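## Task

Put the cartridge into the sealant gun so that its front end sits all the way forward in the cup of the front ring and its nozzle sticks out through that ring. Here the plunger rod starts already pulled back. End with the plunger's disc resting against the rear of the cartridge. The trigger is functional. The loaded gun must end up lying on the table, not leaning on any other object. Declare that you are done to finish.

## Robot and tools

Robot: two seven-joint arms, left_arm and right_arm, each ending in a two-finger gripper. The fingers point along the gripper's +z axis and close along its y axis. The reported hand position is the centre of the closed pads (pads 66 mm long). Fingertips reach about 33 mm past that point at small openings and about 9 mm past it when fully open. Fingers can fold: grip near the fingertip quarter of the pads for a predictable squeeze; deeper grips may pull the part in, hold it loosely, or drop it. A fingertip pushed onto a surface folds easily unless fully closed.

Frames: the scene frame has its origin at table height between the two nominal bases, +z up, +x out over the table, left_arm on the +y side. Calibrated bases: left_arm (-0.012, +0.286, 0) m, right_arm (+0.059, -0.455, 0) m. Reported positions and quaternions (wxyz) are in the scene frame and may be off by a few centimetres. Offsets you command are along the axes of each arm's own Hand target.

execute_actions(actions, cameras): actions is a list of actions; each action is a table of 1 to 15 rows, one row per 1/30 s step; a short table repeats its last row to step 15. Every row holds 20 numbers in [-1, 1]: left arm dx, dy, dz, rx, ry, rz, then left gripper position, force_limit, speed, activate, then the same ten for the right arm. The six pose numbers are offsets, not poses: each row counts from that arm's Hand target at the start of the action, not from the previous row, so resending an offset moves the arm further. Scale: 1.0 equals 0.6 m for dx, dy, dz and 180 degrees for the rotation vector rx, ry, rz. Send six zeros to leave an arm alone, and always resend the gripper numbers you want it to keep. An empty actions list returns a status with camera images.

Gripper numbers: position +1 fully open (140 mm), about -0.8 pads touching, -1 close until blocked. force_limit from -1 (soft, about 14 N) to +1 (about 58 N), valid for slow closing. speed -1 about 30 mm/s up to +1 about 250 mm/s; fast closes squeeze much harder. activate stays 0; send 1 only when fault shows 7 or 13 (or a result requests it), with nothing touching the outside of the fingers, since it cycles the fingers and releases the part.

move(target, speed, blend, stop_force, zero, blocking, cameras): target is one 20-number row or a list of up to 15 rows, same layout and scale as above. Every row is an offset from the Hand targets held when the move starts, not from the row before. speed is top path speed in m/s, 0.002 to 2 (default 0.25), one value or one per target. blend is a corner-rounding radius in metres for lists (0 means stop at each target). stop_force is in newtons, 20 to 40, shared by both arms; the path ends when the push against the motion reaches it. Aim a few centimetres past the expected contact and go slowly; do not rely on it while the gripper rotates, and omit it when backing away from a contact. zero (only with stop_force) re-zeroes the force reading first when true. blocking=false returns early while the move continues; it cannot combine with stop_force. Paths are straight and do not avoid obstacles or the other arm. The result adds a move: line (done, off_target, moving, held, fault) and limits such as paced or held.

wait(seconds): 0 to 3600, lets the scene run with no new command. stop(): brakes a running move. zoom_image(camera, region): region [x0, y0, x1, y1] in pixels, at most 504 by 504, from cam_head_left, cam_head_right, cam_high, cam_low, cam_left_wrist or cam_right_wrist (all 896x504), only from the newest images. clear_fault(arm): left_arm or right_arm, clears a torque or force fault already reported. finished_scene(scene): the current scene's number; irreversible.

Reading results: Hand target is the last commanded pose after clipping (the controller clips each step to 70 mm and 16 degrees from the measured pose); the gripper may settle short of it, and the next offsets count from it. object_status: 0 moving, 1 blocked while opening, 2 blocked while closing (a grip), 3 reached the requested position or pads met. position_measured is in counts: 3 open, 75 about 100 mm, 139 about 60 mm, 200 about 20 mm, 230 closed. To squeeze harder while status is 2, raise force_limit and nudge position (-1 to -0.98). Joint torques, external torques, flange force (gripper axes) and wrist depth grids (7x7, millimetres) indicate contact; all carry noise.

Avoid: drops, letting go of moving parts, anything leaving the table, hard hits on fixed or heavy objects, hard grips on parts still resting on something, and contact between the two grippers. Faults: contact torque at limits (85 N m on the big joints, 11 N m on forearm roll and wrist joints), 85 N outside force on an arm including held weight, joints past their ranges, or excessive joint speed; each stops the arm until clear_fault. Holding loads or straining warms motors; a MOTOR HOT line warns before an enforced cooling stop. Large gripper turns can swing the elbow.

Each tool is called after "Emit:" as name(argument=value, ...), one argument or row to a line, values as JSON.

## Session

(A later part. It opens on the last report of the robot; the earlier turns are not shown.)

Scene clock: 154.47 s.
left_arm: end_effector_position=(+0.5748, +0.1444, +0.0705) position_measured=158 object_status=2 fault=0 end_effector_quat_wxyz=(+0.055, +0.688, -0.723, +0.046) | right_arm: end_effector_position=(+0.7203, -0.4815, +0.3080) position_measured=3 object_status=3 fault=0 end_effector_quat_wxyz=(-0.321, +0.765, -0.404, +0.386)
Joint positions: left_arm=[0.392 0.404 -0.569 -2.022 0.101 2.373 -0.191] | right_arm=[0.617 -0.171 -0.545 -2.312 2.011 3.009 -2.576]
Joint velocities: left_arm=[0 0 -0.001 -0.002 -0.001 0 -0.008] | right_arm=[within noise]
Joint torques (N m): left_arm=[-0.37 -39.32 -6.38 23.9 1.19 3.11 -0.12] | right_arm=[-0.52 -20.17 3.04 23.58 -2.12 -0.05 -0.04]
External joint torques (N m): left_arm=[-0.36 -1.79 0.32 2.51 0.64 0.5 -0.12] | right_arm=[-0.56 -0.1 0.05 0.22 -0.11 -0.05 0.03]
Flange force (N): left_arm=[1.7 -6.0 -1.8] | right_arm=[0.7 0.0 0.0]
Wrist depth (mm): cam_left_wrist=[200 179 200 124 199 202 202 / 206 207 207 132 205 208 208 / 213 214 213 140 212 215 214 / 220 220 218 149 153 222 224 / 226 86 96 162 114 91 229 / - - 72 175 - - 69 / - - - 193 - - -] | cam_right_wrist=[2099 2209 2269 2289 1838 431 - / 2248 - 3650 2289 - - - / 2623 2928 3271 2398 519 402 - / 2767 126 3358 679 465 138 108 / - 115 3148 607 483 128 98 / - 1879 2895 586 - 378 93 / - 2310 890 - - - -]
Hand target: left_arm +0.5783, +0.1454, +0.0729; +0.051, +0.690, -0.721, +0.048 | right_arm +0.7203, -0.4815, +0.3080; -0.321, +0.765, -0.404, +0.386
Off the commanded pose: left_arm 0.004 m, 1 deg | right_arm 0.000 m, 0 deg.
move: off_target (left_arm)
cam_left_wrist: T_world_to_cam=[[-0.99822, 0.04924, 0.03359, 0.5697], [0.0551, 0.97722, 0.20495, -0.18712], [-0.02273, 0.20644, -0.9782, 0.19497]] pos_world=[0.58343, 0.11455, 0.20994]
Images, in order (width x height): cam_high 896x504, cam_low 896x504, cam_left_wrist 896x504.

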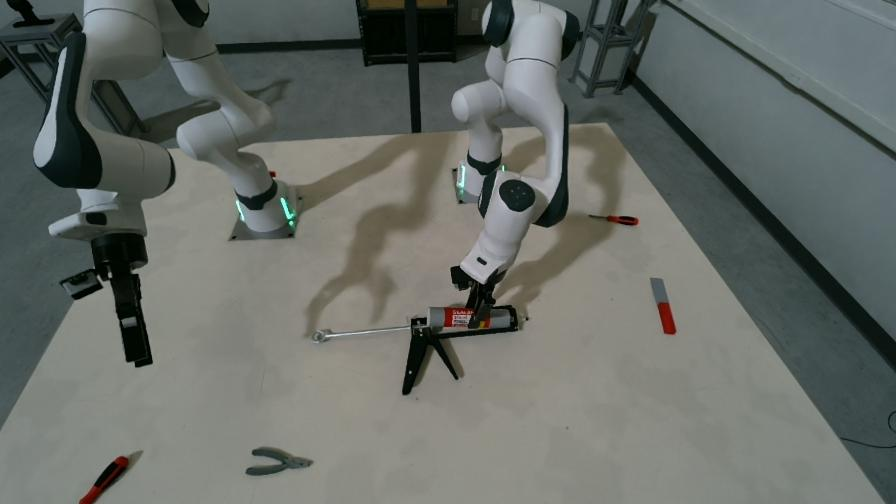

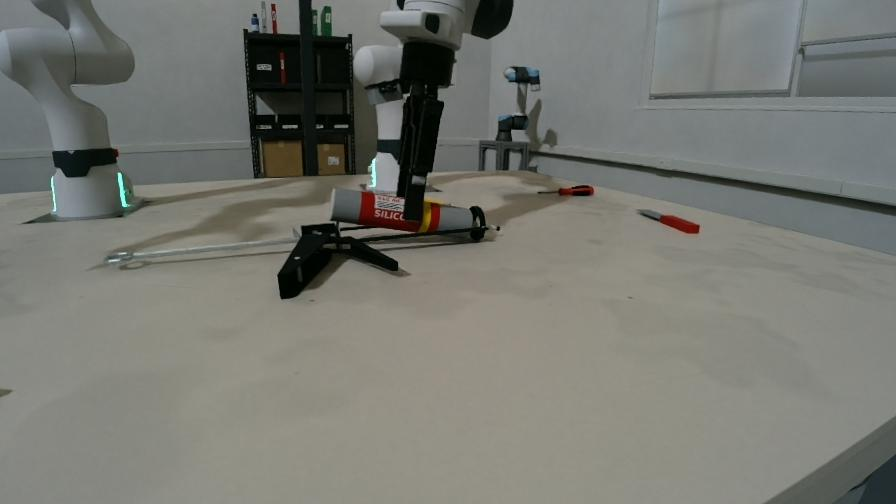

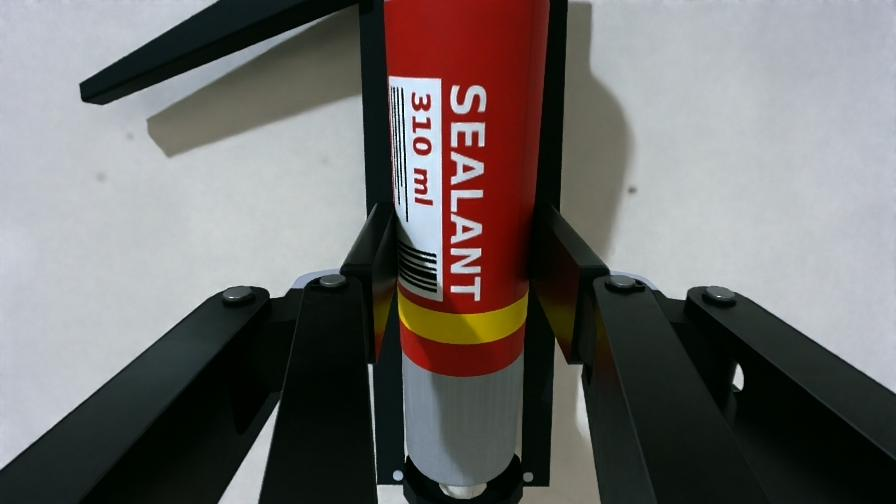

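Emit:
move(
  target=[
    [-0.025,0.001,-0.004,0,0,0,-1,-0.1,-1,0,0,0,0,0,0,0,1,1,1,0],
    [-0.028,0.001,0.01,0,-0.02,0,-1,-0.1,-1,0,0,0,0,0,0,0,1,1,1,0],
  ],
  speed=0.03,
  cameras=["cam_left_wrist","cam_high","cam_low"],
)

Emit:
zoom_image(
  camera="cam_low",
  region=[260, 160, 540, 310],
)

Emit:
zoom_image(
  camera="cam_high",
  region=[390, 260, 550, 360],
)

Scene clock: 167.13 s.
left_arm: end_effector_position=(+0.5745, +0.1593, +0.0622) position_measured=158 object_status=2 fault=0 end_effector_quat_wxyz=(+0.032, +0.688, -0.724, +0.024) | right_arm: end_effector_position=(+0.7203, -0.4815, +0.3080) position_measured=3 object_status=3 fault=0 end_effector_quat_wxyz=(-0.321, +0.765, -0.404, +0.386)
Joint positions: left_arm=[0.345 0.403 -0.517 -2.024 0.166 2.373 -0.236] | right_arm=[0.617 -0.171 -0.545 -2.312 2.011 3.009 -2.576]
Joint velocities: left_arm=[-0.001 -0.001 0.001 0 0 -0.001 -0.006] | right_arm=[within noise]
Joint torques (N m): left_arm=[0.2 -40.53 -5.58 24.78 1.21 2.97 -0.14] | right_arm=[-0.53 -20.12 3.04 23.61 -2.12 -0.03 0.02]
External joint torques (N m): left_arm=[0.13 -2.25 0.48 3.42 0.67 0.36 -0.14] | right_arm=[-0.56 -0.13 0.05 0.28 -0.11 -0.03 0.09]
Flange force (N): left_arm=[1.2 -8.1 -3.3] | right_arm=[1.1 -0.4 -0.1]
Wrist depth (mm): cam_left_wrist=[185 188 187 126 186 189 189 / 195 196 174 133 194 197 197 / 204 204 203 141 202 205 205 / 212 210 209 150 153 214 214 / 221 86 94 161 114 91 222 / - - 72 174 - - 69 / - - - 183 - - -] | cam_right_wrist=[2190 2310 2737 2354 1825 438 362 / 2421 2544 2928 2289 - 413 - / 2596 2963 3403 2398 - - 312 / 2963 124 3358 3358 - 137 114 / - 115 3271 - 458 137 98 / - 1893 3071 - - 383 93 / - 2134 909 626 518 - -]
Hand target: left_arm +0.5784, +0.1612, +0.0646; +0.028, +0.691, -0.722, +0.026 | right_arm +0.7203, -0.4815, +0.3080; -0.321, +0.765, -0.404, +0.386
Off the commanded pose: left_arm 0.005 m, 1 deg | right_arm 0.000 m, 0 deg.
move: off_target (left_arm)
cam_left_wrist: T_world_to_cam=[[-0.99827, 0.04846, 0.03329, 0.56913], [0.05559, 0.96231, 0.26621, -0.20171], [-0.01913, 0.2676, -0.96334, 0.17103]] pos_world=[0.58263, 0.12077, 0.19951]
Images, in order (width x height): cam_high 896x504, cam_low 896x504, cam_left_wrist 896x504.

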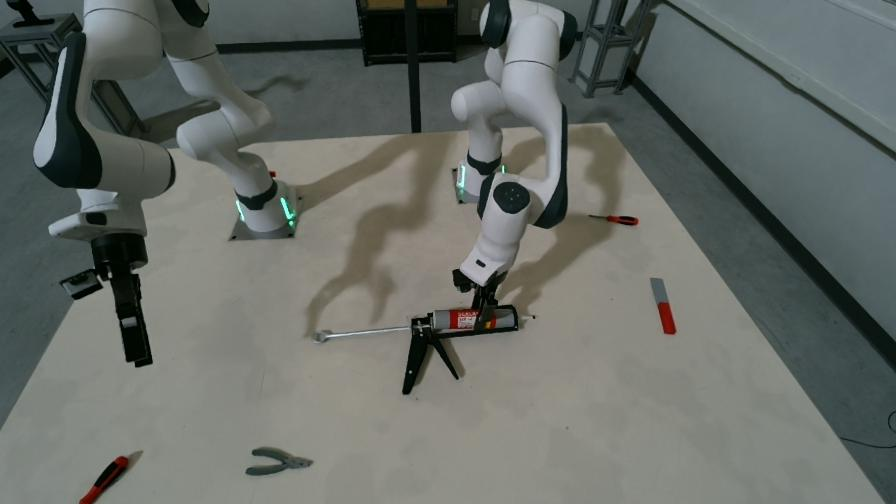

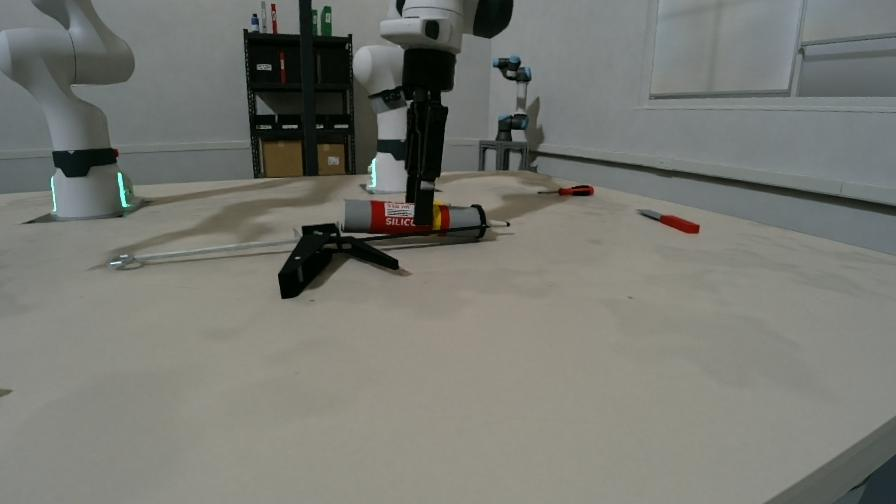

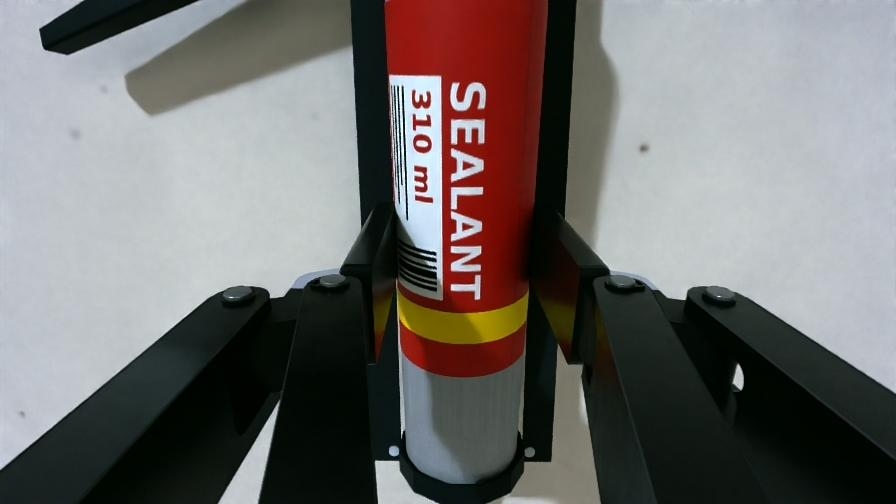

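Scaled by 1.800 from the camera's image (finer frame: 1280x720).

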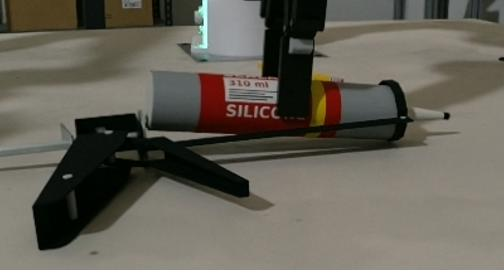

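Scaled by 3.150 from the camera's image (finer frame: 1280x720).

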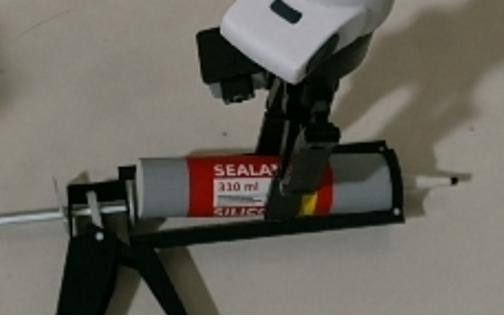

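Emit:
move(
  target=[-0.012,0,0.008,0,0,0,-1,-0.1,-1,0,0,0,0,0,0,0,1,1,1,0],
  speed=0.03,
  cameras=["cam_low","cam_high","cam_left_wrist"],
)

Scene clock: 196.40 s.
left_arm: end_effector_position=(+0.5755, +0.1642, +0.0583) position_measured=158 object_status=2 fault=0 end_effector_quat_wxyz=(+0.031, +0.691, -0.721, +0.024) | right_arm: end_effector_position=(+0.7203, -0.4815, +0.3080) position_measured=3 object_status=3 fault=0 end_effector_quat_wxyz=(-0.321, +0.765, -0.404, +0.386)
Joint positions: left_arm=[0.347 0.409 -0.511 -2.026 0.169 2.382 -0.238] | right_arm=[0.617 -0.171 -0.545 -2.312 2.011 3.009 -2.576]
Joint torques (N m): left_arm=[1.1 -40.21 -5.6 23.76 1.24 3.32 0.3] | right_arm=[-0.53 -20.16 3.07 23.57 -2.12 -0.04 0.01]
External joint torques (N m): left_arm=[1.14 -1.58 0.6 2.39 0.7 0.69 0.3] | right_arm=[-0.47 -0.12 0.19 0.28 -0.12 -0.06 0.08]
Flange force (N): left_arm=[-1.5 -4.3 -2.0] | right_arm=[0.9 -0.5 0.0]
Wrist depth (mm): cam_left_wrist=[- 183 185 127 161 186 186 / 192 192 192 134 171 193 193 / 200 201 200 141 197 202 201 / 205 209 205 150 153 209 211 / 217 86 94 161 114 91 218 / - - 72 172 - - 69 / - - - 182 - - -] | cam_right_wrist=[2190 2354 1922 2289 1773 451 - / 2332 2248 - 2310 539 418 - / 2421 3109 3229 2469 - - 336 / 2998 124 3314 2998 - 137 307 / - 115 3498 - 476 137 98 / - 1908 2963 - - - 93 / - 2493 - - - 351 323]
Hand target: left_arm +0.5787, +0.1680, +0.0592; +0.028, +0.691, -0.722, +0.026 | right_arm +0.7203, -0.4815, +0.3080; -0.321, +0.765, -0.404, +0.386
Off the commanded pose: left_arm 0.005 m, 0 deg | right_arm 0.000 m, 0 deg.
move: off_target (left_arm)
cam_left_wrist: T_world_to_cam=[[-0.99864, 0.04059, 0.03282, 0.57158], [0.0479, 0.96253, 0.26691, -0.20114], [-0.02076, 0.26812, -0.96316, 0.16683]] pos_world=[0.5839, 0.12568, 0.19561]
Images, in order (width x height): cam_high 896x504, cam_low 896x504, cam_left_wrist 896x504.

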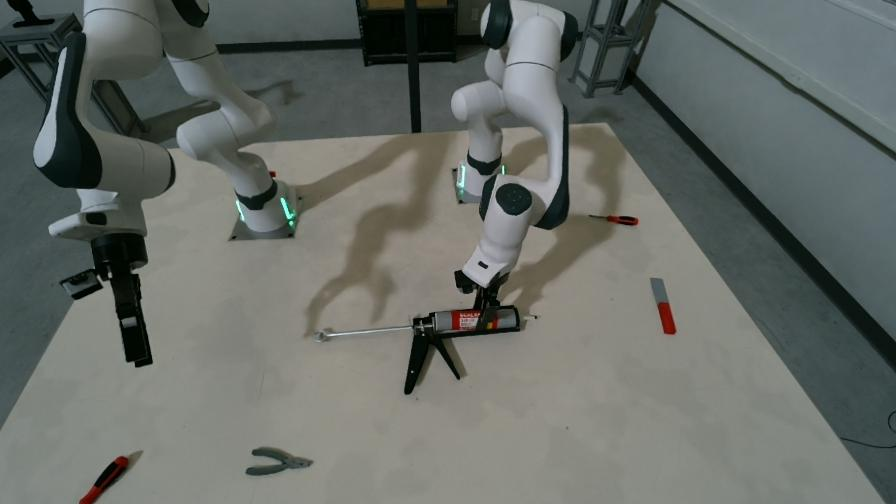

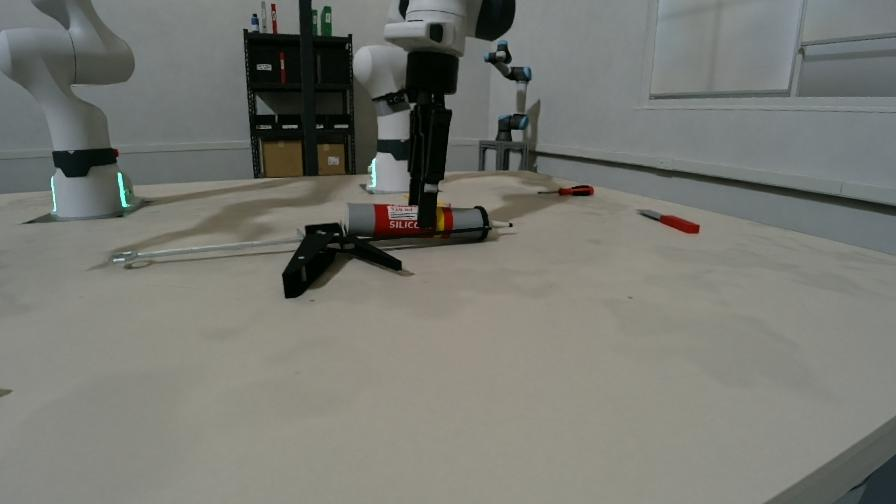

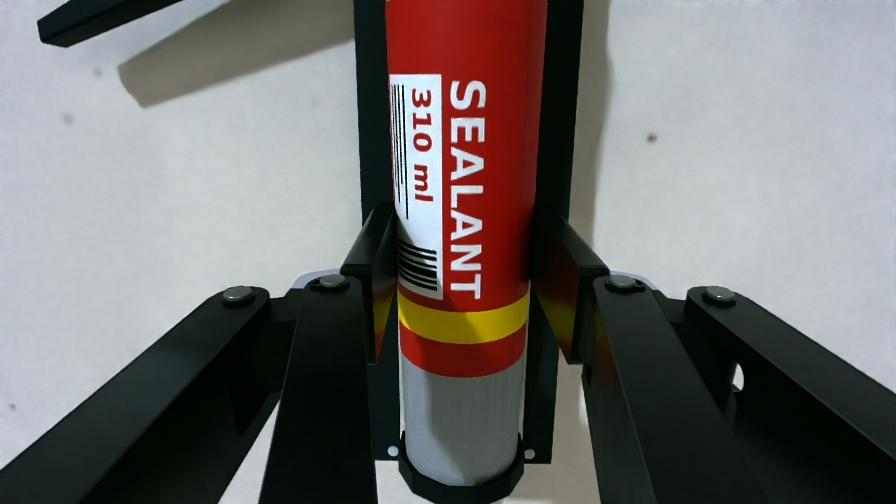

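Emit:
move(
  target=[
    [-0.008,0,0.003,0,-0.02,0,-1,-0.1,-1,0,0,0,0,0,0,0,1,1,1,0],
    [-0.008,0,0.003,0,-0.02,0,-0.05,-1,-1,0,0,0,0,0,0,0,1,1,1,0],
    [-0.008,0,-0.25,0,-0.02,0,-0.05,-1,-1,0,0,0,0,0,0,0,1,1,1,0],
  ],
  speed=[0.03,0.03,0.15],
  cameras=["cam_low","cam_high","cam_left_wrist"],
)

Emit:
zoom_image(
  camera="cam_low",
  region=[260, 160, 540, 320],
)

Scene clock: 205.50 s.
left_arm: end_effector_position=(+0.5804, +0.1846, +0.2084) position_measured=135 object_status=3 fault=0 end_effector_quat_wxyz=(+0.003, +0.693, -0.721, +0.005) | right_arm: end_effector_position=(+0.7203, -0.4815, +0.3080) position_measured=3 object_status=3 fault=0 end_effector_quat_wxyz=(-0.321, +0.765, -0.404, +0.386)
Joint positions: left_arm=[0.344 0.187 -0.508 -1.887 0.09 2.054 -0.188] | right_arm=[0.617 -0.171 -0.545 -2.312 2.011 3.009 -2.576]
Joint velocities: left_arm=[0 -0.001 0 0.001 0.001 -0.003 0.006] | right_arm=[within noise]
Joint torques (N m): left_arm=[0.03 -35.24 -3.09 26.07 0.28 2.58 0.19] | right_arm=[-0.53 -20.15 3.07 23.66 -2.13 -0.04 -0.01]
External joint torques (N m): left_arm=[0.07 -0.4 -0.21 1.69 -0.38 -0.04 0.19] | right_arm=[-0.46 -0.08 0.19 0.28 -0.12 -0.06 0.06]
Flange force (N): left_arm=[0.2 -4.6 -3.3] | right_arm=[0.8 -0.4 0.1]
Wrist depth (mm): cam_left_wrist=[320 319 319 281 313 316 318 / 343 339 333 295 330 329 328 / 353 351 349 312 352 - 351 / - 370 161 330 142 362 364 / - 90 107 391 119 91 91 / - 73 72 - - - 72 / - - - 454 - - 72] | cam_right_wrist=[2171 2269 2398 2354 1761 402 - / 2398 2596 3598 2310 - 418 330 / 2623 2862 3816 2445 - 397 - / - 125 3148 2332 480 138 114 / - 115 3148 - 477 128 98 / - 1908 2963 - - - 93 / - 2354 2469 591 493 398 -]
Hand target: left_arm +0.5795, +0.1843, +0.2084; +0.005, +0.691, -0.722, +0.005 | right_arm +0.7203, -0.4815, +0.3080; -0.321, +0.765, -0.404, +0.386
Off the commanded pose: left_arm 0.001 m, 0 deg | right_arm 0.000 m, 0 deg.
move: done; target 2's new numbers were sent with left_arm's hand 0.005 m and 1 deg from that target
cam_left_wrist: T_world_to_cam=[[-0.99914, 0.03555, 0.02118, 0.57434], [0.04056, 0.9426, 0.33145, -0.26667], [-0.00818, 0.33203, -0.94324, 0.28274]] pos_world=[0.58698, 0.13707, 0.34291]
Images, in order (width x height): cam_high 896x504, cam_low 896x504, cam_left_wrist 896x504.

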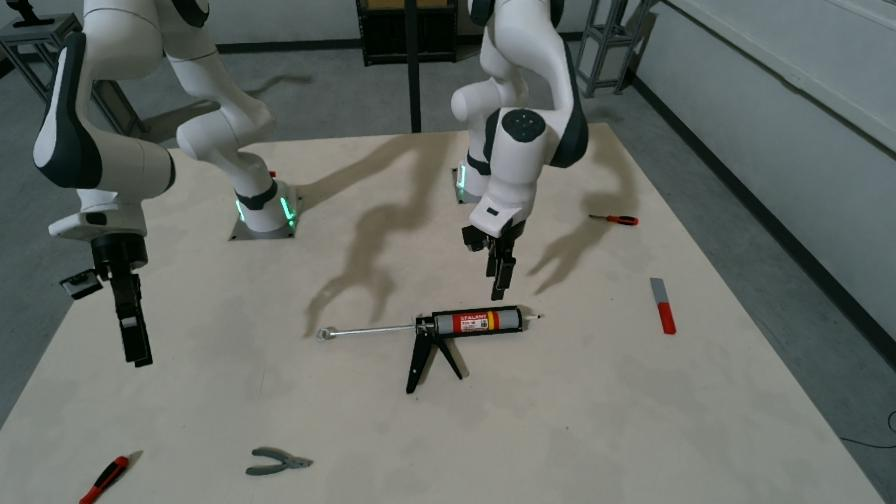

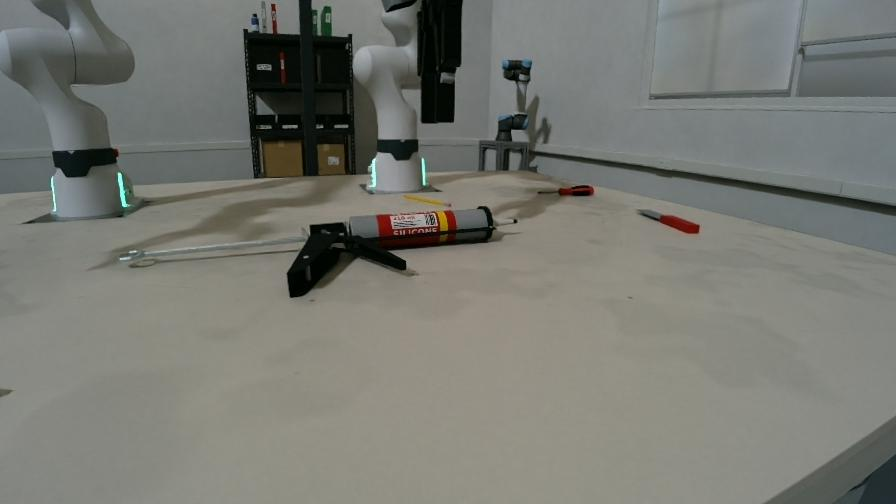

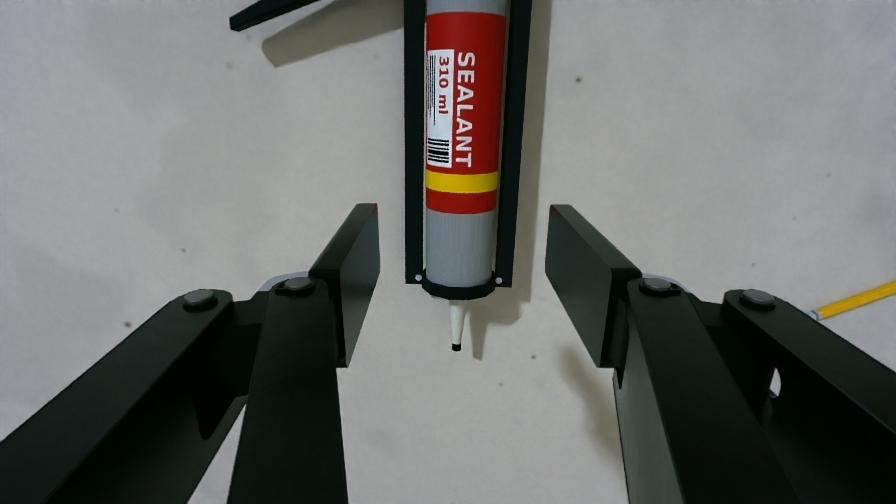

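Scaled by 1.800 from the camera's image (finer frame: 1280x720).

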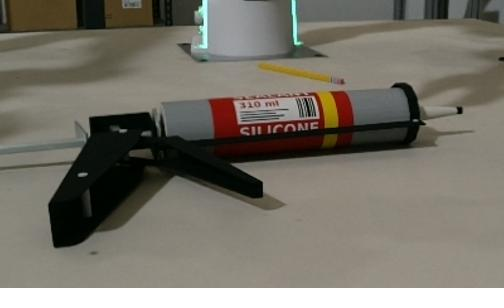

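Emit:
move(
  target=[0.285,-0.145,-0.07,0,0,-0.5,1,-1,-0.6,0,0,0,0,0,0,0,1,1,1,0],
  speed=0.3,
  cameras=["cam_left_wrist"],
)

Scene clock: 218.00 s.
left_arm: end_effector_position=(+0.6600, +0.0108, +0.2537) position_measured=3 object_status=3 fault=0 end_effector_quat_wxyz=(+0.007, +1.000, -0.025, +0.002) | right_arm: end_effector_position=(+0.7203, -0.4815, +0.3080) position_measured=3 object_status=3 fault=0 end_effector_quat_wxyz=(-0.321, +0.765, -0.404, +0.386)
Joint positions: left_arm=[-0.315 0.586 -0.059 -1.144 0.021 1.738 -1.918] | right_arm=[0.617 -0.171 -0.545 -2.312 2.011 3.009 -2.576]
Joint velocities: left_arm=[0 -0.001 -0.001 0 0 0 -0.006] | right_arm=[within noise]
Joint torques (N m): left_arm=[-0.29 -50.71 -0.82 26.71 0.58 2.62 -0.1] | right_arm=[-0.53 -20.15 3.04 23.64 -2.13 -0.04 -0.03]
External joint torques (N m): left_arm=[-0.36 -0.13 -0.53 1.91 -0.3 -0.04 -0.1] | right_arm=[-0.53 -0.15 0.09 0.28 -0.11 -0.04 0.05]
Flange force (N): left_arm=[13.6 5.5 -5.6] | right_arm=[0.8 -0.2 -0.1]
Wrist depth (mm): cam_left_wrist=[347 - 353 - 365 - 367 / 367 - - 360 378 389 389 / - 395 - 369 404 401 395 / - 135 372 381 412 138 108 / - 107 409 - - 129 92 / - 101 - - 473 - 97 / - 489 487 - - - -] | cam_right_wrist=[2171 2310 2469 2310 1865 481 - / 2376 2469 2830 2248 - - 368 / 2708 2928 3229 2376 - - 339 / 3271 124 3358 2544 503 137 115 / - 115 3071 - 477 129 98 / - 1893 2998 - - - 93 / - 2081 - - 476 - -]
Hand target: left_arm +0.6589, +0.0102, +0.2528; +0.007, +1.000, -0.022, +0.000 | right_arm +0.7203, -0.4815, +0.3080; -0.321, +0.765, -0.404, +0.386
Off the commanded pose: left_arm 0.002 m, 0 deg | right_arm 0.000 m, 0 deg.
move: done
cam_left_wrist: T_world_to_cam=[[-0.0458, -0.99824, 0.03773, 0.03694], [-0.9393, 0.05589, 0.3385, 0.53353], [-0.34001, -0.01993, -0.94021, 0.60585]] pos_world=[0.70884, 0.01913, 0.38763]

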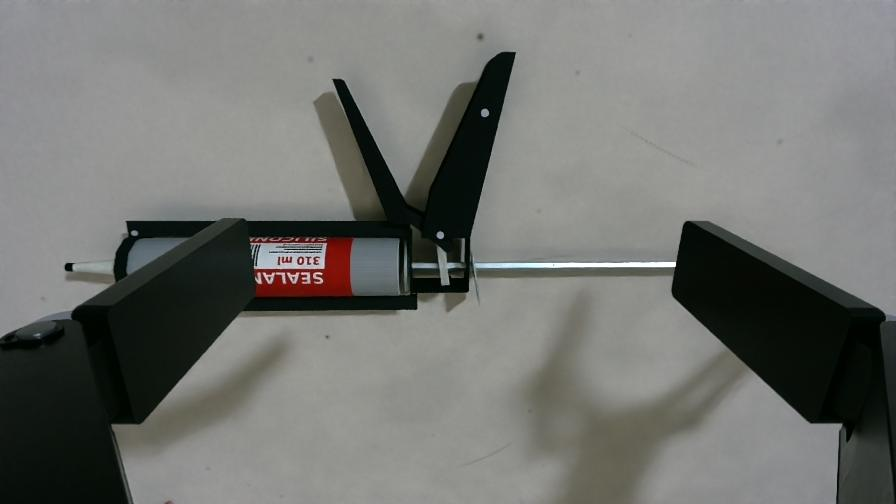

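Emit:
move(
  target=[
    [0.036,-0.039,0.27,0,0,0,1,-1,-0.6,0,0,0,0,0,0,0,1,1,1,0],
    [0.036,-0.039,0.361,0,0,0,1,-1,-0.6,0,0,0,0,0,0,0,1,1,1,0],
    [0.036,-0.039,0.361,0,0,0,-1,-0.9,-1,0,0,0,0,0,0,0,1,1,1,0],
  ],
  speed=[0.2,0.08,0.05],
  cameras=["cam_low","cam_high"],
)

Emit:
move(
  target=[0,0,0,0,0,0,-0.97,-0.1,-1,0,0,0,0,0,0,0,1,1,1,0],
  cameras=["cam_low","cam_left_wrist"],
)

Scene clock: 248.27 s.
left_arm: end_effector_position=(+0.6875, +0.0268, +0.0443) position_measured=145 object_status=0 fault=0 end_effector_quat_wxyz=(+0.011, +1.000, -0.023, +0.009) | right_arm: end_effector_position=(+0.7203, -0.4815, +0.3080) position_measured=3 object_status=3 fault=0 end_effector_quat_wxyz=(-0.321, +0.765, -0.404, +0.386)
Joint positions: left_arm=[-0.28 0.79 -0.053 -1.348 0.027 2.16 -1.887] | right_arm=[0.617 -0.171 -0.545 -2.312 2.011 3.009 -2.576]
Joint torques (N m): left_arm=[-0.17 -50.32 -0.82 21.61 0.7 1.6 -0.04] | right_arm=[-0.48 -20.14 3.01 23.61 -2.13 -0.03 0]
External joint torques (N m): left_arm=[-0.2 3.91 -0.39 -2.42 -0.05 -1.1 -0.05] | right_arm=[-0.5 -0.13 0.05 0.27 -0.12 -0.04 0.08]
Flange force (N): left_arm=[1.5 0.8 4.3] | right_arm=[1.1 -0.4 -0.1]
Wrist depth (mm): cam_left_wrist=[166 168 168 170 172 174 175 / 172 174 177 175 180 182 185 / - 182 184 165 188 191 193 / 191 196 141 170 149 199 203 / 199 90 96 174 150 94 86 / - 74 71 181 183 - 71 / - - - 201 207 - 71] | cam_right_wrist=[2171 2269 2421 2289 1749 402 355 / 2354 2708 2862 2354 561 - - / 2623 2798 3450 2445 - 371 327 / 2767 124 3188 2289 - 138 109 / - 115 3271 - 520 128 98 / - 1952 2928 747 - 376 93 / - 1922 - 664 - - -]
Hand target: left_arm +0.6813, +0.0296, +0.0359; +0.007, +1.000, -0.022, +0.000 | right_arm +0.7203, -0.4815, +0.3080; -0.321, +0.765, -0.404, +0.386
Off the commanded pose: left_arm 0.011 m, 1 deg | right_arm 0.000 m, 0 deg.
move: off_target (left_arm)
Images, in order (width x height): cam_high 896x504, cam_low 896x504.

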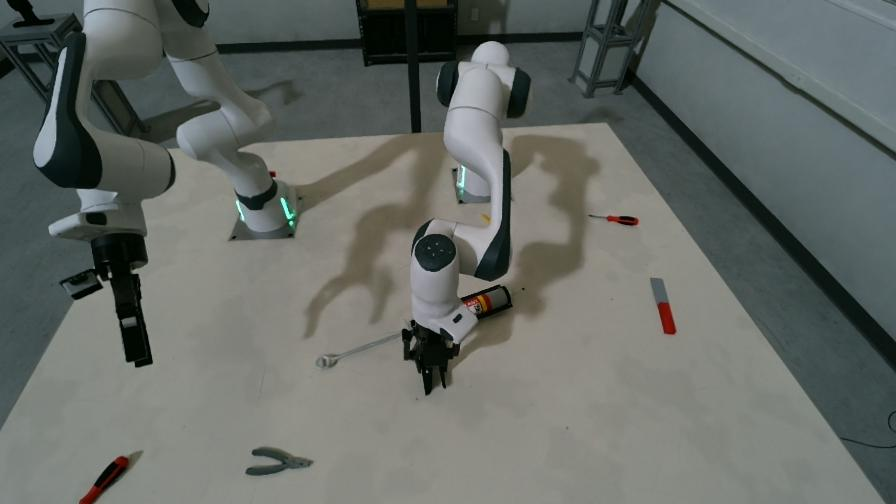

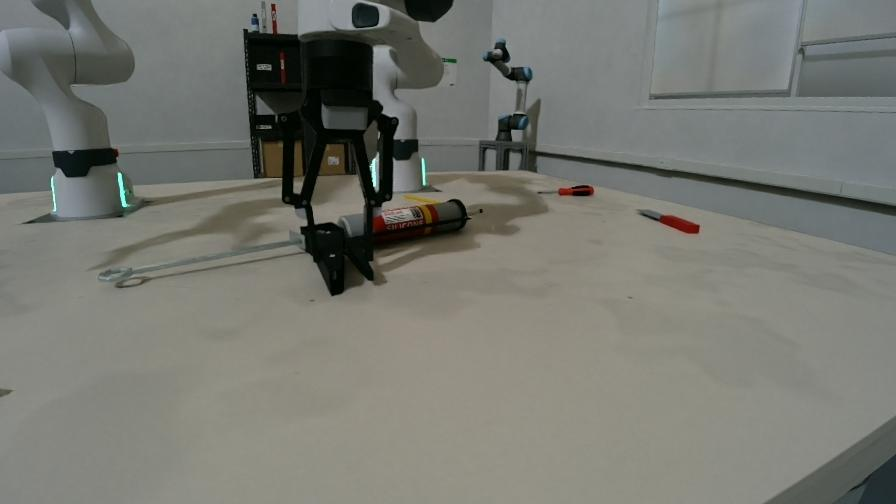

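Scene clock: 248.77 s.
left_arm: end_effector_position=(+0.6875, +0.0268, +0.0443) position_measured=147 object_status=2 fault=0 end_effector_quat_wxyz=(+0.011, +1.000, -0.023, +0.009) | right_arm: end_effector_position=(+0.7203, -0.4815, +0.3080) position_measured=3 object_status=3 fault=0 end_effector_quat_wxyz=(-0.321, +0.765, -0.404, +0.386)
Joint positions: left_arm=[-0.28 0.79 -0.053 -1.348 0.027 2.16 -1.886] | right_arm=[0.617 -0.171 -0.545 -2.312 2.011 3.009 -2.576]
Joint torques (N m): left_arm=[-0.14 -50.26 -0.8 21.45 0.69 1.53 -0.02] | right_arm=[-0.54 -20.11 3.08 23.62 -2.13 -0.04 0.02]
External joint torques (N m): left_arm=[-0.09 3.88 -0.31 -2.51 -0.06 -1.15 -0.03] | right_arm=[-0.65 -0.17 0.02 0.32 -0.12 -0.03 0.09]
Flange force (N): left_arm=[1.0 0.4 4.2] | right_arm=[1.2 -0.3 -0.1]
Wrist depth (mm): cam_left_wrist=[166 168 169 171 172 173 177 / 171 174 177 175 180 183 185 / 183 183 184 165 188 191 194 / 190 192 190 170 148 200 204 / 197 90 98 174 168 94 91 / - 79 212 181 182 - 71 / - - - 199 207 - 71] | cam_right_wrist=[2171 2332 2570 2310 1952 - 360 / 2354 2544 2767 2376 - - - / 2679 2963 3271 2469 537 - 354 / - 124 3314 2708 516 137 114 / - 115 3109 - 450 147 98 / - 1893 2623 - - 382 93 / - 1952 890 - - - -]
Hand target: left_arm +0.6813, +0.0296, +0.0359; +0.007, +1.000, -0.022, +0.000 | right_arm +0.7203, -0.4815, +0.3080; -0.321, +0.765, -0.404, +0.386
Off the commanded pose: left_arm 0.011 m, 1 deg | right_arm 0.000 m, 0 deg.
move: done
cam_left_wrist: T_world_to_cam=[[-0.0427, -0.99804, 0.04579, 0.05952], [-0.94396, 0.05532, 0.3254, 0.63315], [-0.32729, -0.02933, -0.94447, 0.41041]] pos_world=[0.73453, 0.03642, 0.17886]

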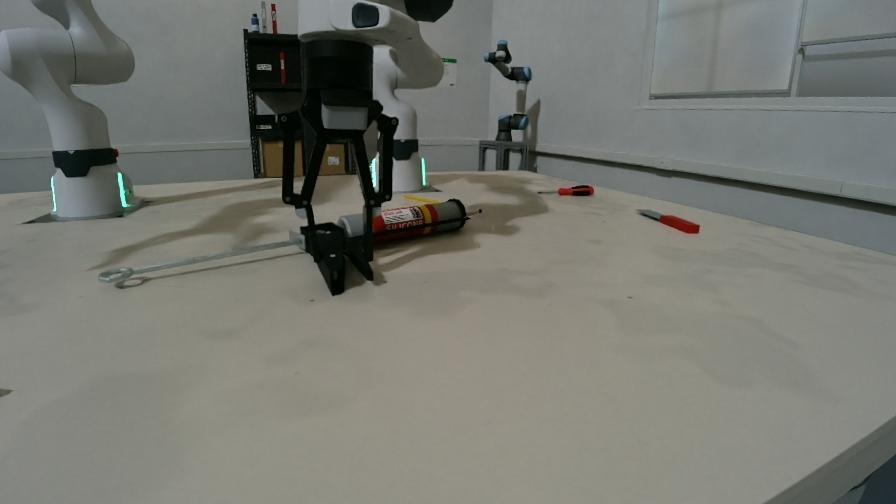

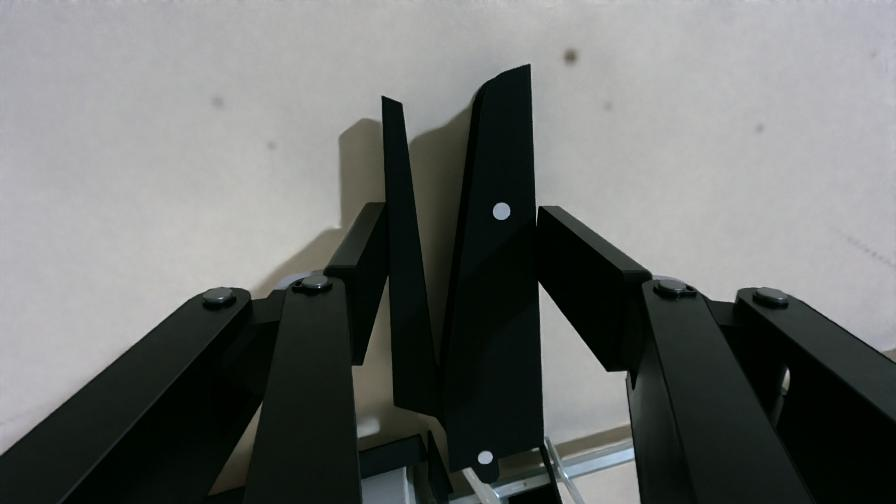

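Emit:
move(
  target=[0,0,0,0,0,0,-1,0.1,-1,0,0,0,0,0,0,0,1,1,1,0],
  cameras=["cam_left_wrist"],
)

Emit:
move(
  target=[
    [0,0,0,0,0,0,1,-1,-0.6,0,0,0,0,0,0,0,1,1,1,0],
    [-0.036,0.039,-0.361,0,0,0,1,-1,-0.6,0,0,0,0,0,0,0,1,1,1,0],
  ],
  speed=0.25,
  cameras=["cam_left_wrist","cam_high"],
)

Emit:
zoom_image(
  camera="cam_left_wrist",
  region=[300, 150, 600, 350],
)

Scene clock: 257.90 s.
left_arm: end_effector_position=(+0.6878, +0.0270, +0.0447) position_measured=154 object_status=0 fault=0 end_effector_quat_wxyz=(+0.011, +1.000, -0.024, +0.009) | right_arm: end_effector_position=(+0.7203, -0.4815, +0.3080) position_measured=3 object_status=3 fault=0 end_effector_quat_wxyz=(-0.321, +0.765, -0.404, +0.386)
Joint positions: left_arm=[-0.28 0.789 -0.053 -1.348 0.027 2.16 -1.885] | right_arm=[0.617 -0.171 -0.545 -2.312 2.011 3.009 -2.576]
Joint torques (N m): left_arm=[-0.17 -50.01 -0.78 21.36 0.58 1.64 -0.07] | right_arm=[-0.56 -20.09 3.01 23.58 -2.12 -0.04 -0.01]
External joint torques (N m): left_arm=[-0.23 4.14 -0.38 -2.64 -0.17 -1.06 -0.07] | right_arm=[-0.6 0.03 0.02 0.14 -0.11 -0.03 0.06]
Flange force (N): left_arm=[0.8 0.6 4.7] | right_arm=[0.9 0.0 0.3]
Wrist depth (mm): cam_left_wrist=[166 167 169 170 172 174 176 / 174 175 177 175 180 183 184 / 182 184 186 162 188 192 194 / 189 191 191 168 143 200 205 / - 89 96 173 144 91 210 / - 76 71 180 184 - 72 / - - - 201 206 - 70] | cam_right_wrist=[2209 2248 2376 2354 2190 392 360 / 2332 2570 2895 2354 - - - / 2679 2737 2998 2421 519 - 312 / 2895 125 3314 2544 - 137 109 / - 115 3148 668 - 137 98 / - 1952 2963 613 - 398 93 / - 2031 - 582 - 386 -]
Hand target: left_arm +0.6813, +0.0296, +0.0359; +0.007, +1.000, -0.022, +0.000 | right_arm +0.7203, -0.4815, +0.3080; -0.321, +0.765, -0.404, +0.386
Off the commanded pose: left_arm 0.011 m, 1 deg | right_arm 0.000 m, 0 deg.
move: done
cam_left_wrist: T_world_to_cam=[[-0.04352, -0.99801, 0.04562, 0.06025], [-0.94409, 0.05601, 0.32489, 0.6334], [-0.3268, -0.02893, -0.94465, 0.41041]] pos_world=[0.73473, 0.03652, 0.17916]

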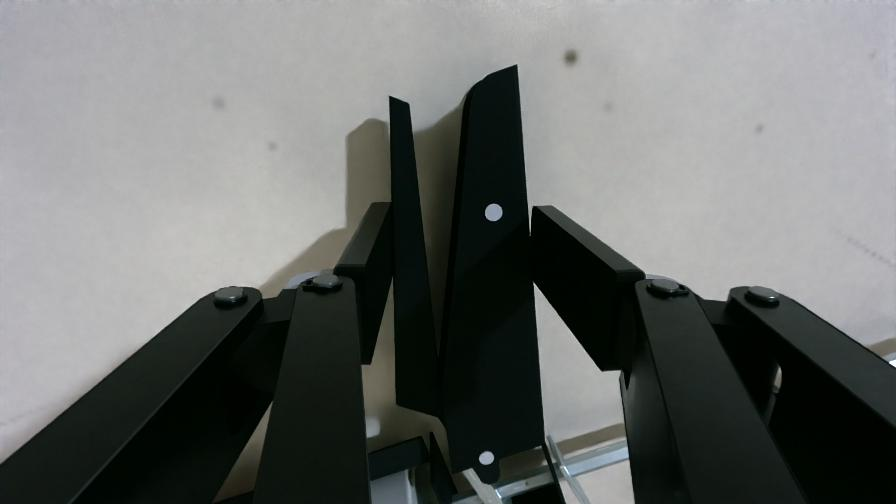

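Scene clock: 261.27 s.
left_arm: end_effector_position=(+0.6607, +0.0120, +0.2534) position_measured=3 object_status=3 fault=0 end_effector_quat_wxyz=(+0.006, +1.000, -0.024, +0.002) | right_arm: end_effector_position=(+0.7203, -0.4815, +0.3080) position_measured=3 object_status=3 fault=0 end_effector_quat_wxyz=(-0.321, +0.765, -0.404, +0.386)
Joint positions: left_arm=[-0.313 0.587 -0.06 -1.144 0.024 1.738 -1.92] | right_arm=[0.617 -0.171 -0.545 -2.312 2.011 3.009 -2.576]
Joint velocities: left_arm=[0.001 0 -0.002 0.001 -0.001 -0.004 0] | right_arm=[within noise]
Joint torques (N m): left_arm=[-0.21 -50.99 -0.85 26.67 0.53 2.6 -0.13] | right_arm=[-0.53 -20.08 3.03 23.63 -2.12 -0.04 -0.03]
External joint torques (N m): left_arm=[-0.33 -0.55 -0.57 1.94 -0.35 -0.05 -0.13] | right_arm=[-0.6 -0.05 0.01 0.24 -0.11 -0.03 0.04]
Flange force (N): left_arm=[11.9 4.9 -5.6] | right_arm=[0.9 0.0 0.2]
Wrist depth (mm): cam_left_wrist=[- 363 361 361 357 348 367 / 378 376 373 375 386 - - / 385 - 394 369 - 407 - / 413 124 395 381 - 138 - / - 115 385 - - 129 92 / - 399 - - - 482 97 / - - - - 504 499 -] | cam_right_wrist=[1999 2269 2596 2190 1749 - 343 / 2518 2798 2679 2398 - 416 - / 2445 2651 3703 2570 - 423 - / 2596 125 3498 2289 491 137 115 / - 115 2862 - 486 129 98 / - 1865 2998 - 497 - 93 / - 2421 - - - 366 -]
Hand target: left_arm +0.6589, +0.0102, +0.2528; +0.007, +1.000, -0.022, +0.000 | right_arm +0.7203, -0.4815, +0.3080; -0.321, +0.765, -0.404, +0.386
Off the commanded pose: left_arm 0.003 m, 0 deg | right_arm 0.000 m, 0 deg.
move: done
cam_left_wrist: T_world_to_cam=[[-0.04288, -0.99842, 0.03643, 0.03659], [-0.93967, 0.05269, 0.338, 0.53455], [-0.33939, -0.01974, -0.94044, 0.6054]] pos_world=[0.70934, 0.02032, 0.38733]
Images, in order (width x height): cam_high 896x504, cam_left_wrist 896x504.

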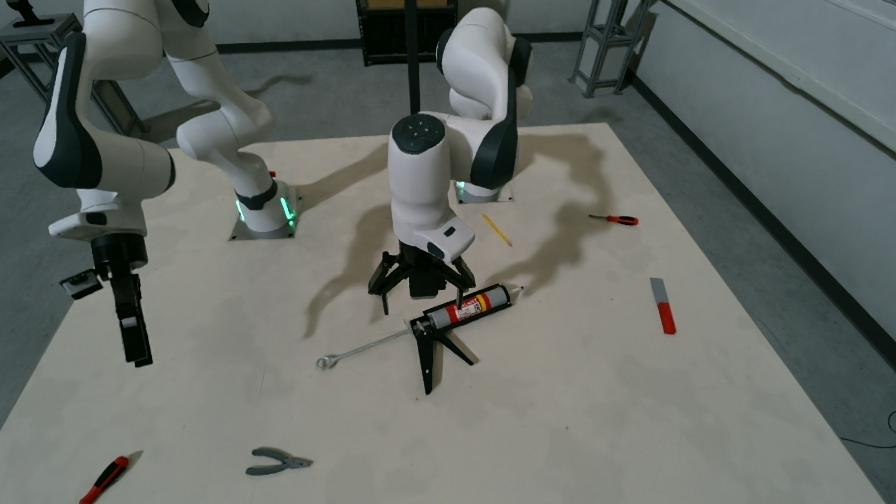

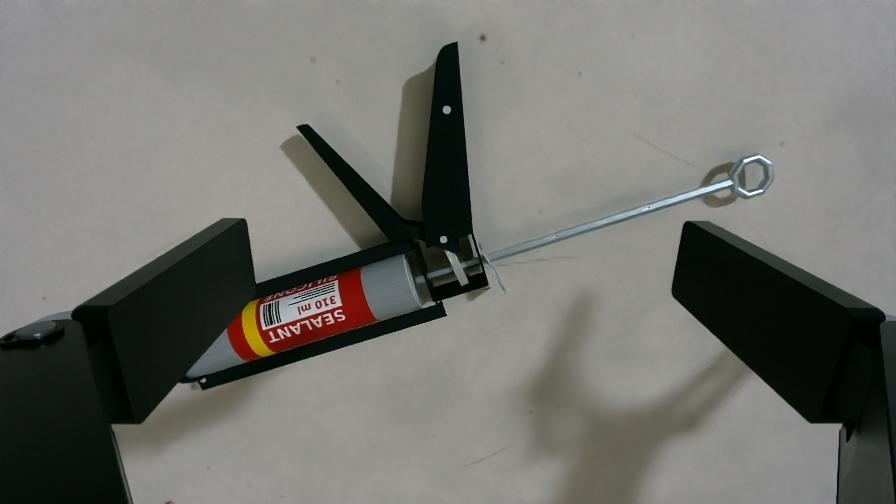

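Scaled by 1.680 from the camera's image (finer frame: 1280x720).

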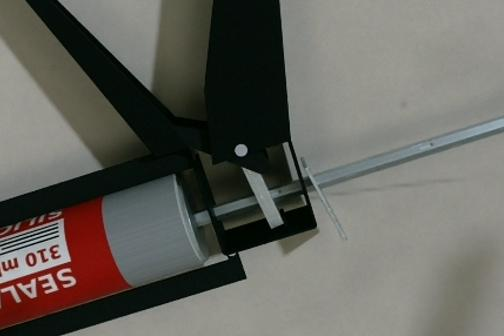

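Emit:
move(
  target=[
    [0.017,-0.078,0.26,0,0,-0.092,1,-1,-0.6,0,0,0,0,0,0,0,1,1,1,0],
    [0.017,-0.078,0.361,0,0,-0.092,1,-1,-0.6,0,0,0,0,0,0,0,1,1,1,0],
    [0.017,-0.078,0.361,0,0,-0.092,-1,-0.9,-1,0,0,0,0,0,0,0,1,1,1,0],
  ],
  speed=[0.2,0.1,0.05],
  cameras=["cam_left_wrist"],
)

Emit:
move(
  target=[0,0,0,0,0,0,-0.97,-0.6,-1,0,0,0,0,0,0,0,1,1,1,0],
  cameras=["cam_left_wrist"],
)

Scene clock: 288.57 s.
left_arm: end_effector_position=(+0.6736, +0.0539, +0.0385) position_measured=74 object_status=0 fault=0 end_effector_quat_wxyz=(+0.007, +0.993, +0.120, +0.002) | right_arm: end_effector_position=(+0.7203, -0.4815, +0.3080) position_measured=3 object_status=3 fault=0 end_effector_quat_wxyz=(-0.321, +0.765, -0.404, +0.386)
Joint positions: left_arm=[-0.306 0.732 0.018 -1.461 -0.029 2.203 -2.117] | right_arm=[0.617 -0.171 -0.545 -2.312 2.011 3.009 -2.576]
Joint torques (N m): left_arm=[-0.89 -51.43 -0.32 23.36 0.53 2.23 -0.06] | right_arm=[-0.54 -20.1 3.09 23.6 -2.11 -0.05 0.01]
External joint torques (N m): left_arm=[-1.11 1.23 -1.54 -0.24 -0.22 -0.43 -0.06] | right_arm=[-0.58 -0.06 0.09 0.21 -0.1 -0.04 0.08]
Flange force (N): left_arm=[2.2 3.4 1.2] | right_arm=[0.9 -0.2 0.1]
Wrist depth (mm): cam_left_wrist=[160 159 163 164 165 166 168 / 167 168 169 171 169 175 176 / - 177 176 180 153 185 186 / - 184 159 189 158 120 196 / - 89 170 196 166 104 86 / - 68 209 177 178 111 73 / - - 185 189 216 - -] | cam_right_wrist=[2116 2376 2469 2269 1737 492 - / 2376 2445 2963 2354 - - - / 2570 3229 3188 2518 - 390 353 / 2998 125 3358 2354 465 138 108 / - 115 3109 - - 129 98 / - 1967 3034 - - - 93 / - 2310 3071 546 482 - -]
Hand target: left_arm +0.6709, +0.0535, +0.0355; +0.007, +0.992, +0.122, -0.001 | right_arm +0.7203, -0.4815, +0.3080; -0.321, +0.765, -0.404, +0.386
Off the commanded pose: left_arm 0.004 m, 0 deg | right_arm 0.000 m, 0 deg.
move: off_target (left_arm)
cam_left_wrist: T_world_to_cam=[[0.24238, -0.96938, 0.03941, -0.10713], [-0.91549, -0.21509, 0.34001, 0.61527], [-0.32112, -0.11849, -0.9396, 0.40157]] pos_world=[0.71819, 0.07606, 0.17234]

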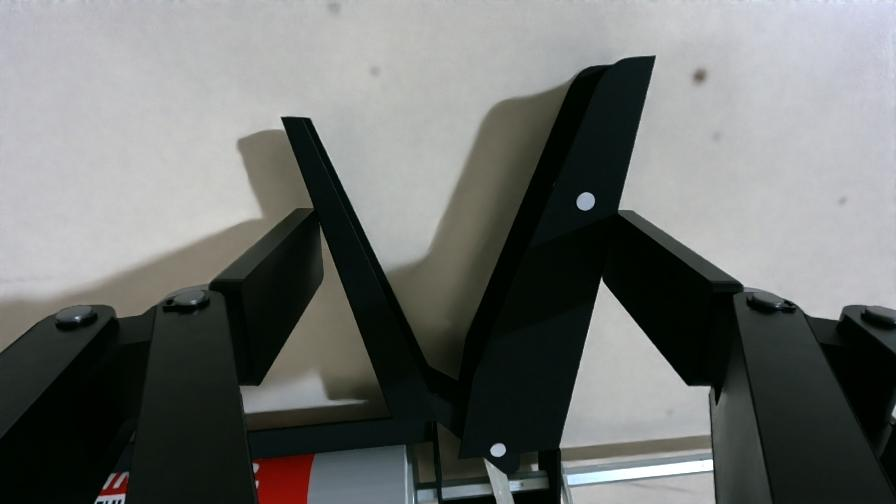

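Scene clock: 289.07 s.
left_arm: end_effector_position=(+0.6736, +0.0539, +0.0385) position_measured=74 object_status=2 fault=0 end_effector_quat_wxyz=(+0.007, +0.993, +0.120, +0.002) | right_arm: end_effector_position=(+0.7203, -0.4815, +0.3080) position_measured=3 object_status=3 fault=0 end_effector_quat_wxyz=(-0.321, +0.765, -0.404, +0.386)
Joint positions: left_arm=[-0.306 0.732 0.018 -1.461 -0.029 2.203 -2.117] | right_arm=[0.617 -0.171 -0.545 -2.312 2.011 3.009 -2.576]
Joint torques (N m): left_arm=[-0.91 -51.46 -0.3 23.39 0.53 2.23 -0.11] | right_arm=[-0.56 -20.12 3.09 23.63 -2.14 -0.05 -0.02]
External joint torques (N m): left_arm=[-0.73 1.21 -1.24 -0.21 -0.21 -0.42 -0.11] | right_arm=[-0.58 -0.07 0.12 0.27 -0.13 -0.06 0.05]
Flange force (N): left_arm=[2.6 3.1 1.2] | right_arm=[0.9 -0.2 0.2]
Wrist depth (mm): cam_left_wrist=[160 161 162 163 165 165 168 / 167 168 168 172 169 175 177 / 176 177 177 181 154 184 186 / 185 184 159 190 158 190 197 / - 89 169 196 166 104 87 / - 71 209 177 178 111 73 / - - 185 193 206 - -] | cam_right_wrist=[2229 2398 2469 2190 2015 - - / 2269 2544 2570 2354 - - - / 2623 2998 3498 2469 - - - / 2798 124 2998 2862 - 137 299 / - 115 2963 - 488 129 98 / - 1879 2998 - - - 93 / - 1967 - 649 - - 325]
Hand target: left_arm +0.6709, +0.0535, +0.0355; +0.007, +0.992, +0.122, -0.001 | right_arm +0.7203, -0.4815, +0.3080; -0.321, +0.765, -0.404, +0.386
Off the commanded pose: left_arm 0.004 m, 0 deg | right_arm 0.000 m, 0 deg.
move: done
cam_left_wrist: T_world_to_cam=[[0.24238, -0.96938, 0.03941, -0.10713], [-0.91549, -0.21509, 0.34001, 0.61527], [-0.32112, -0.11849, -0.9396, 0.40157]] pos_world=[0.71819, 0.07606, 0.17234]

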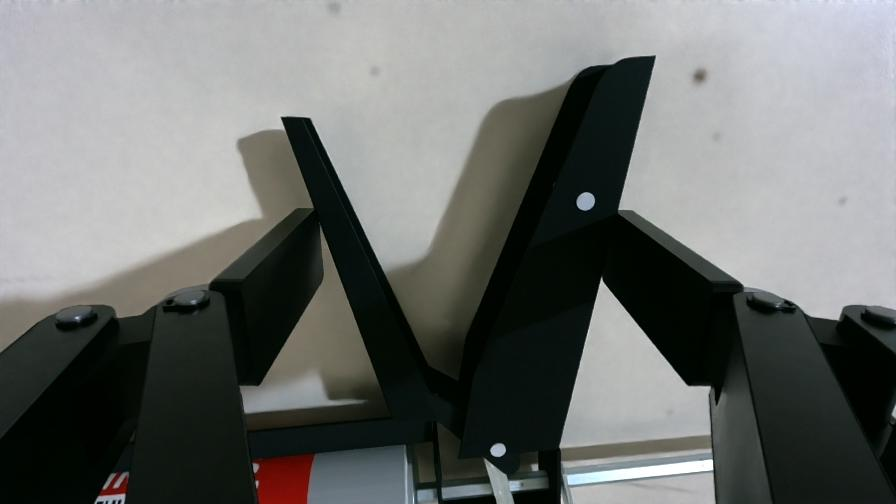

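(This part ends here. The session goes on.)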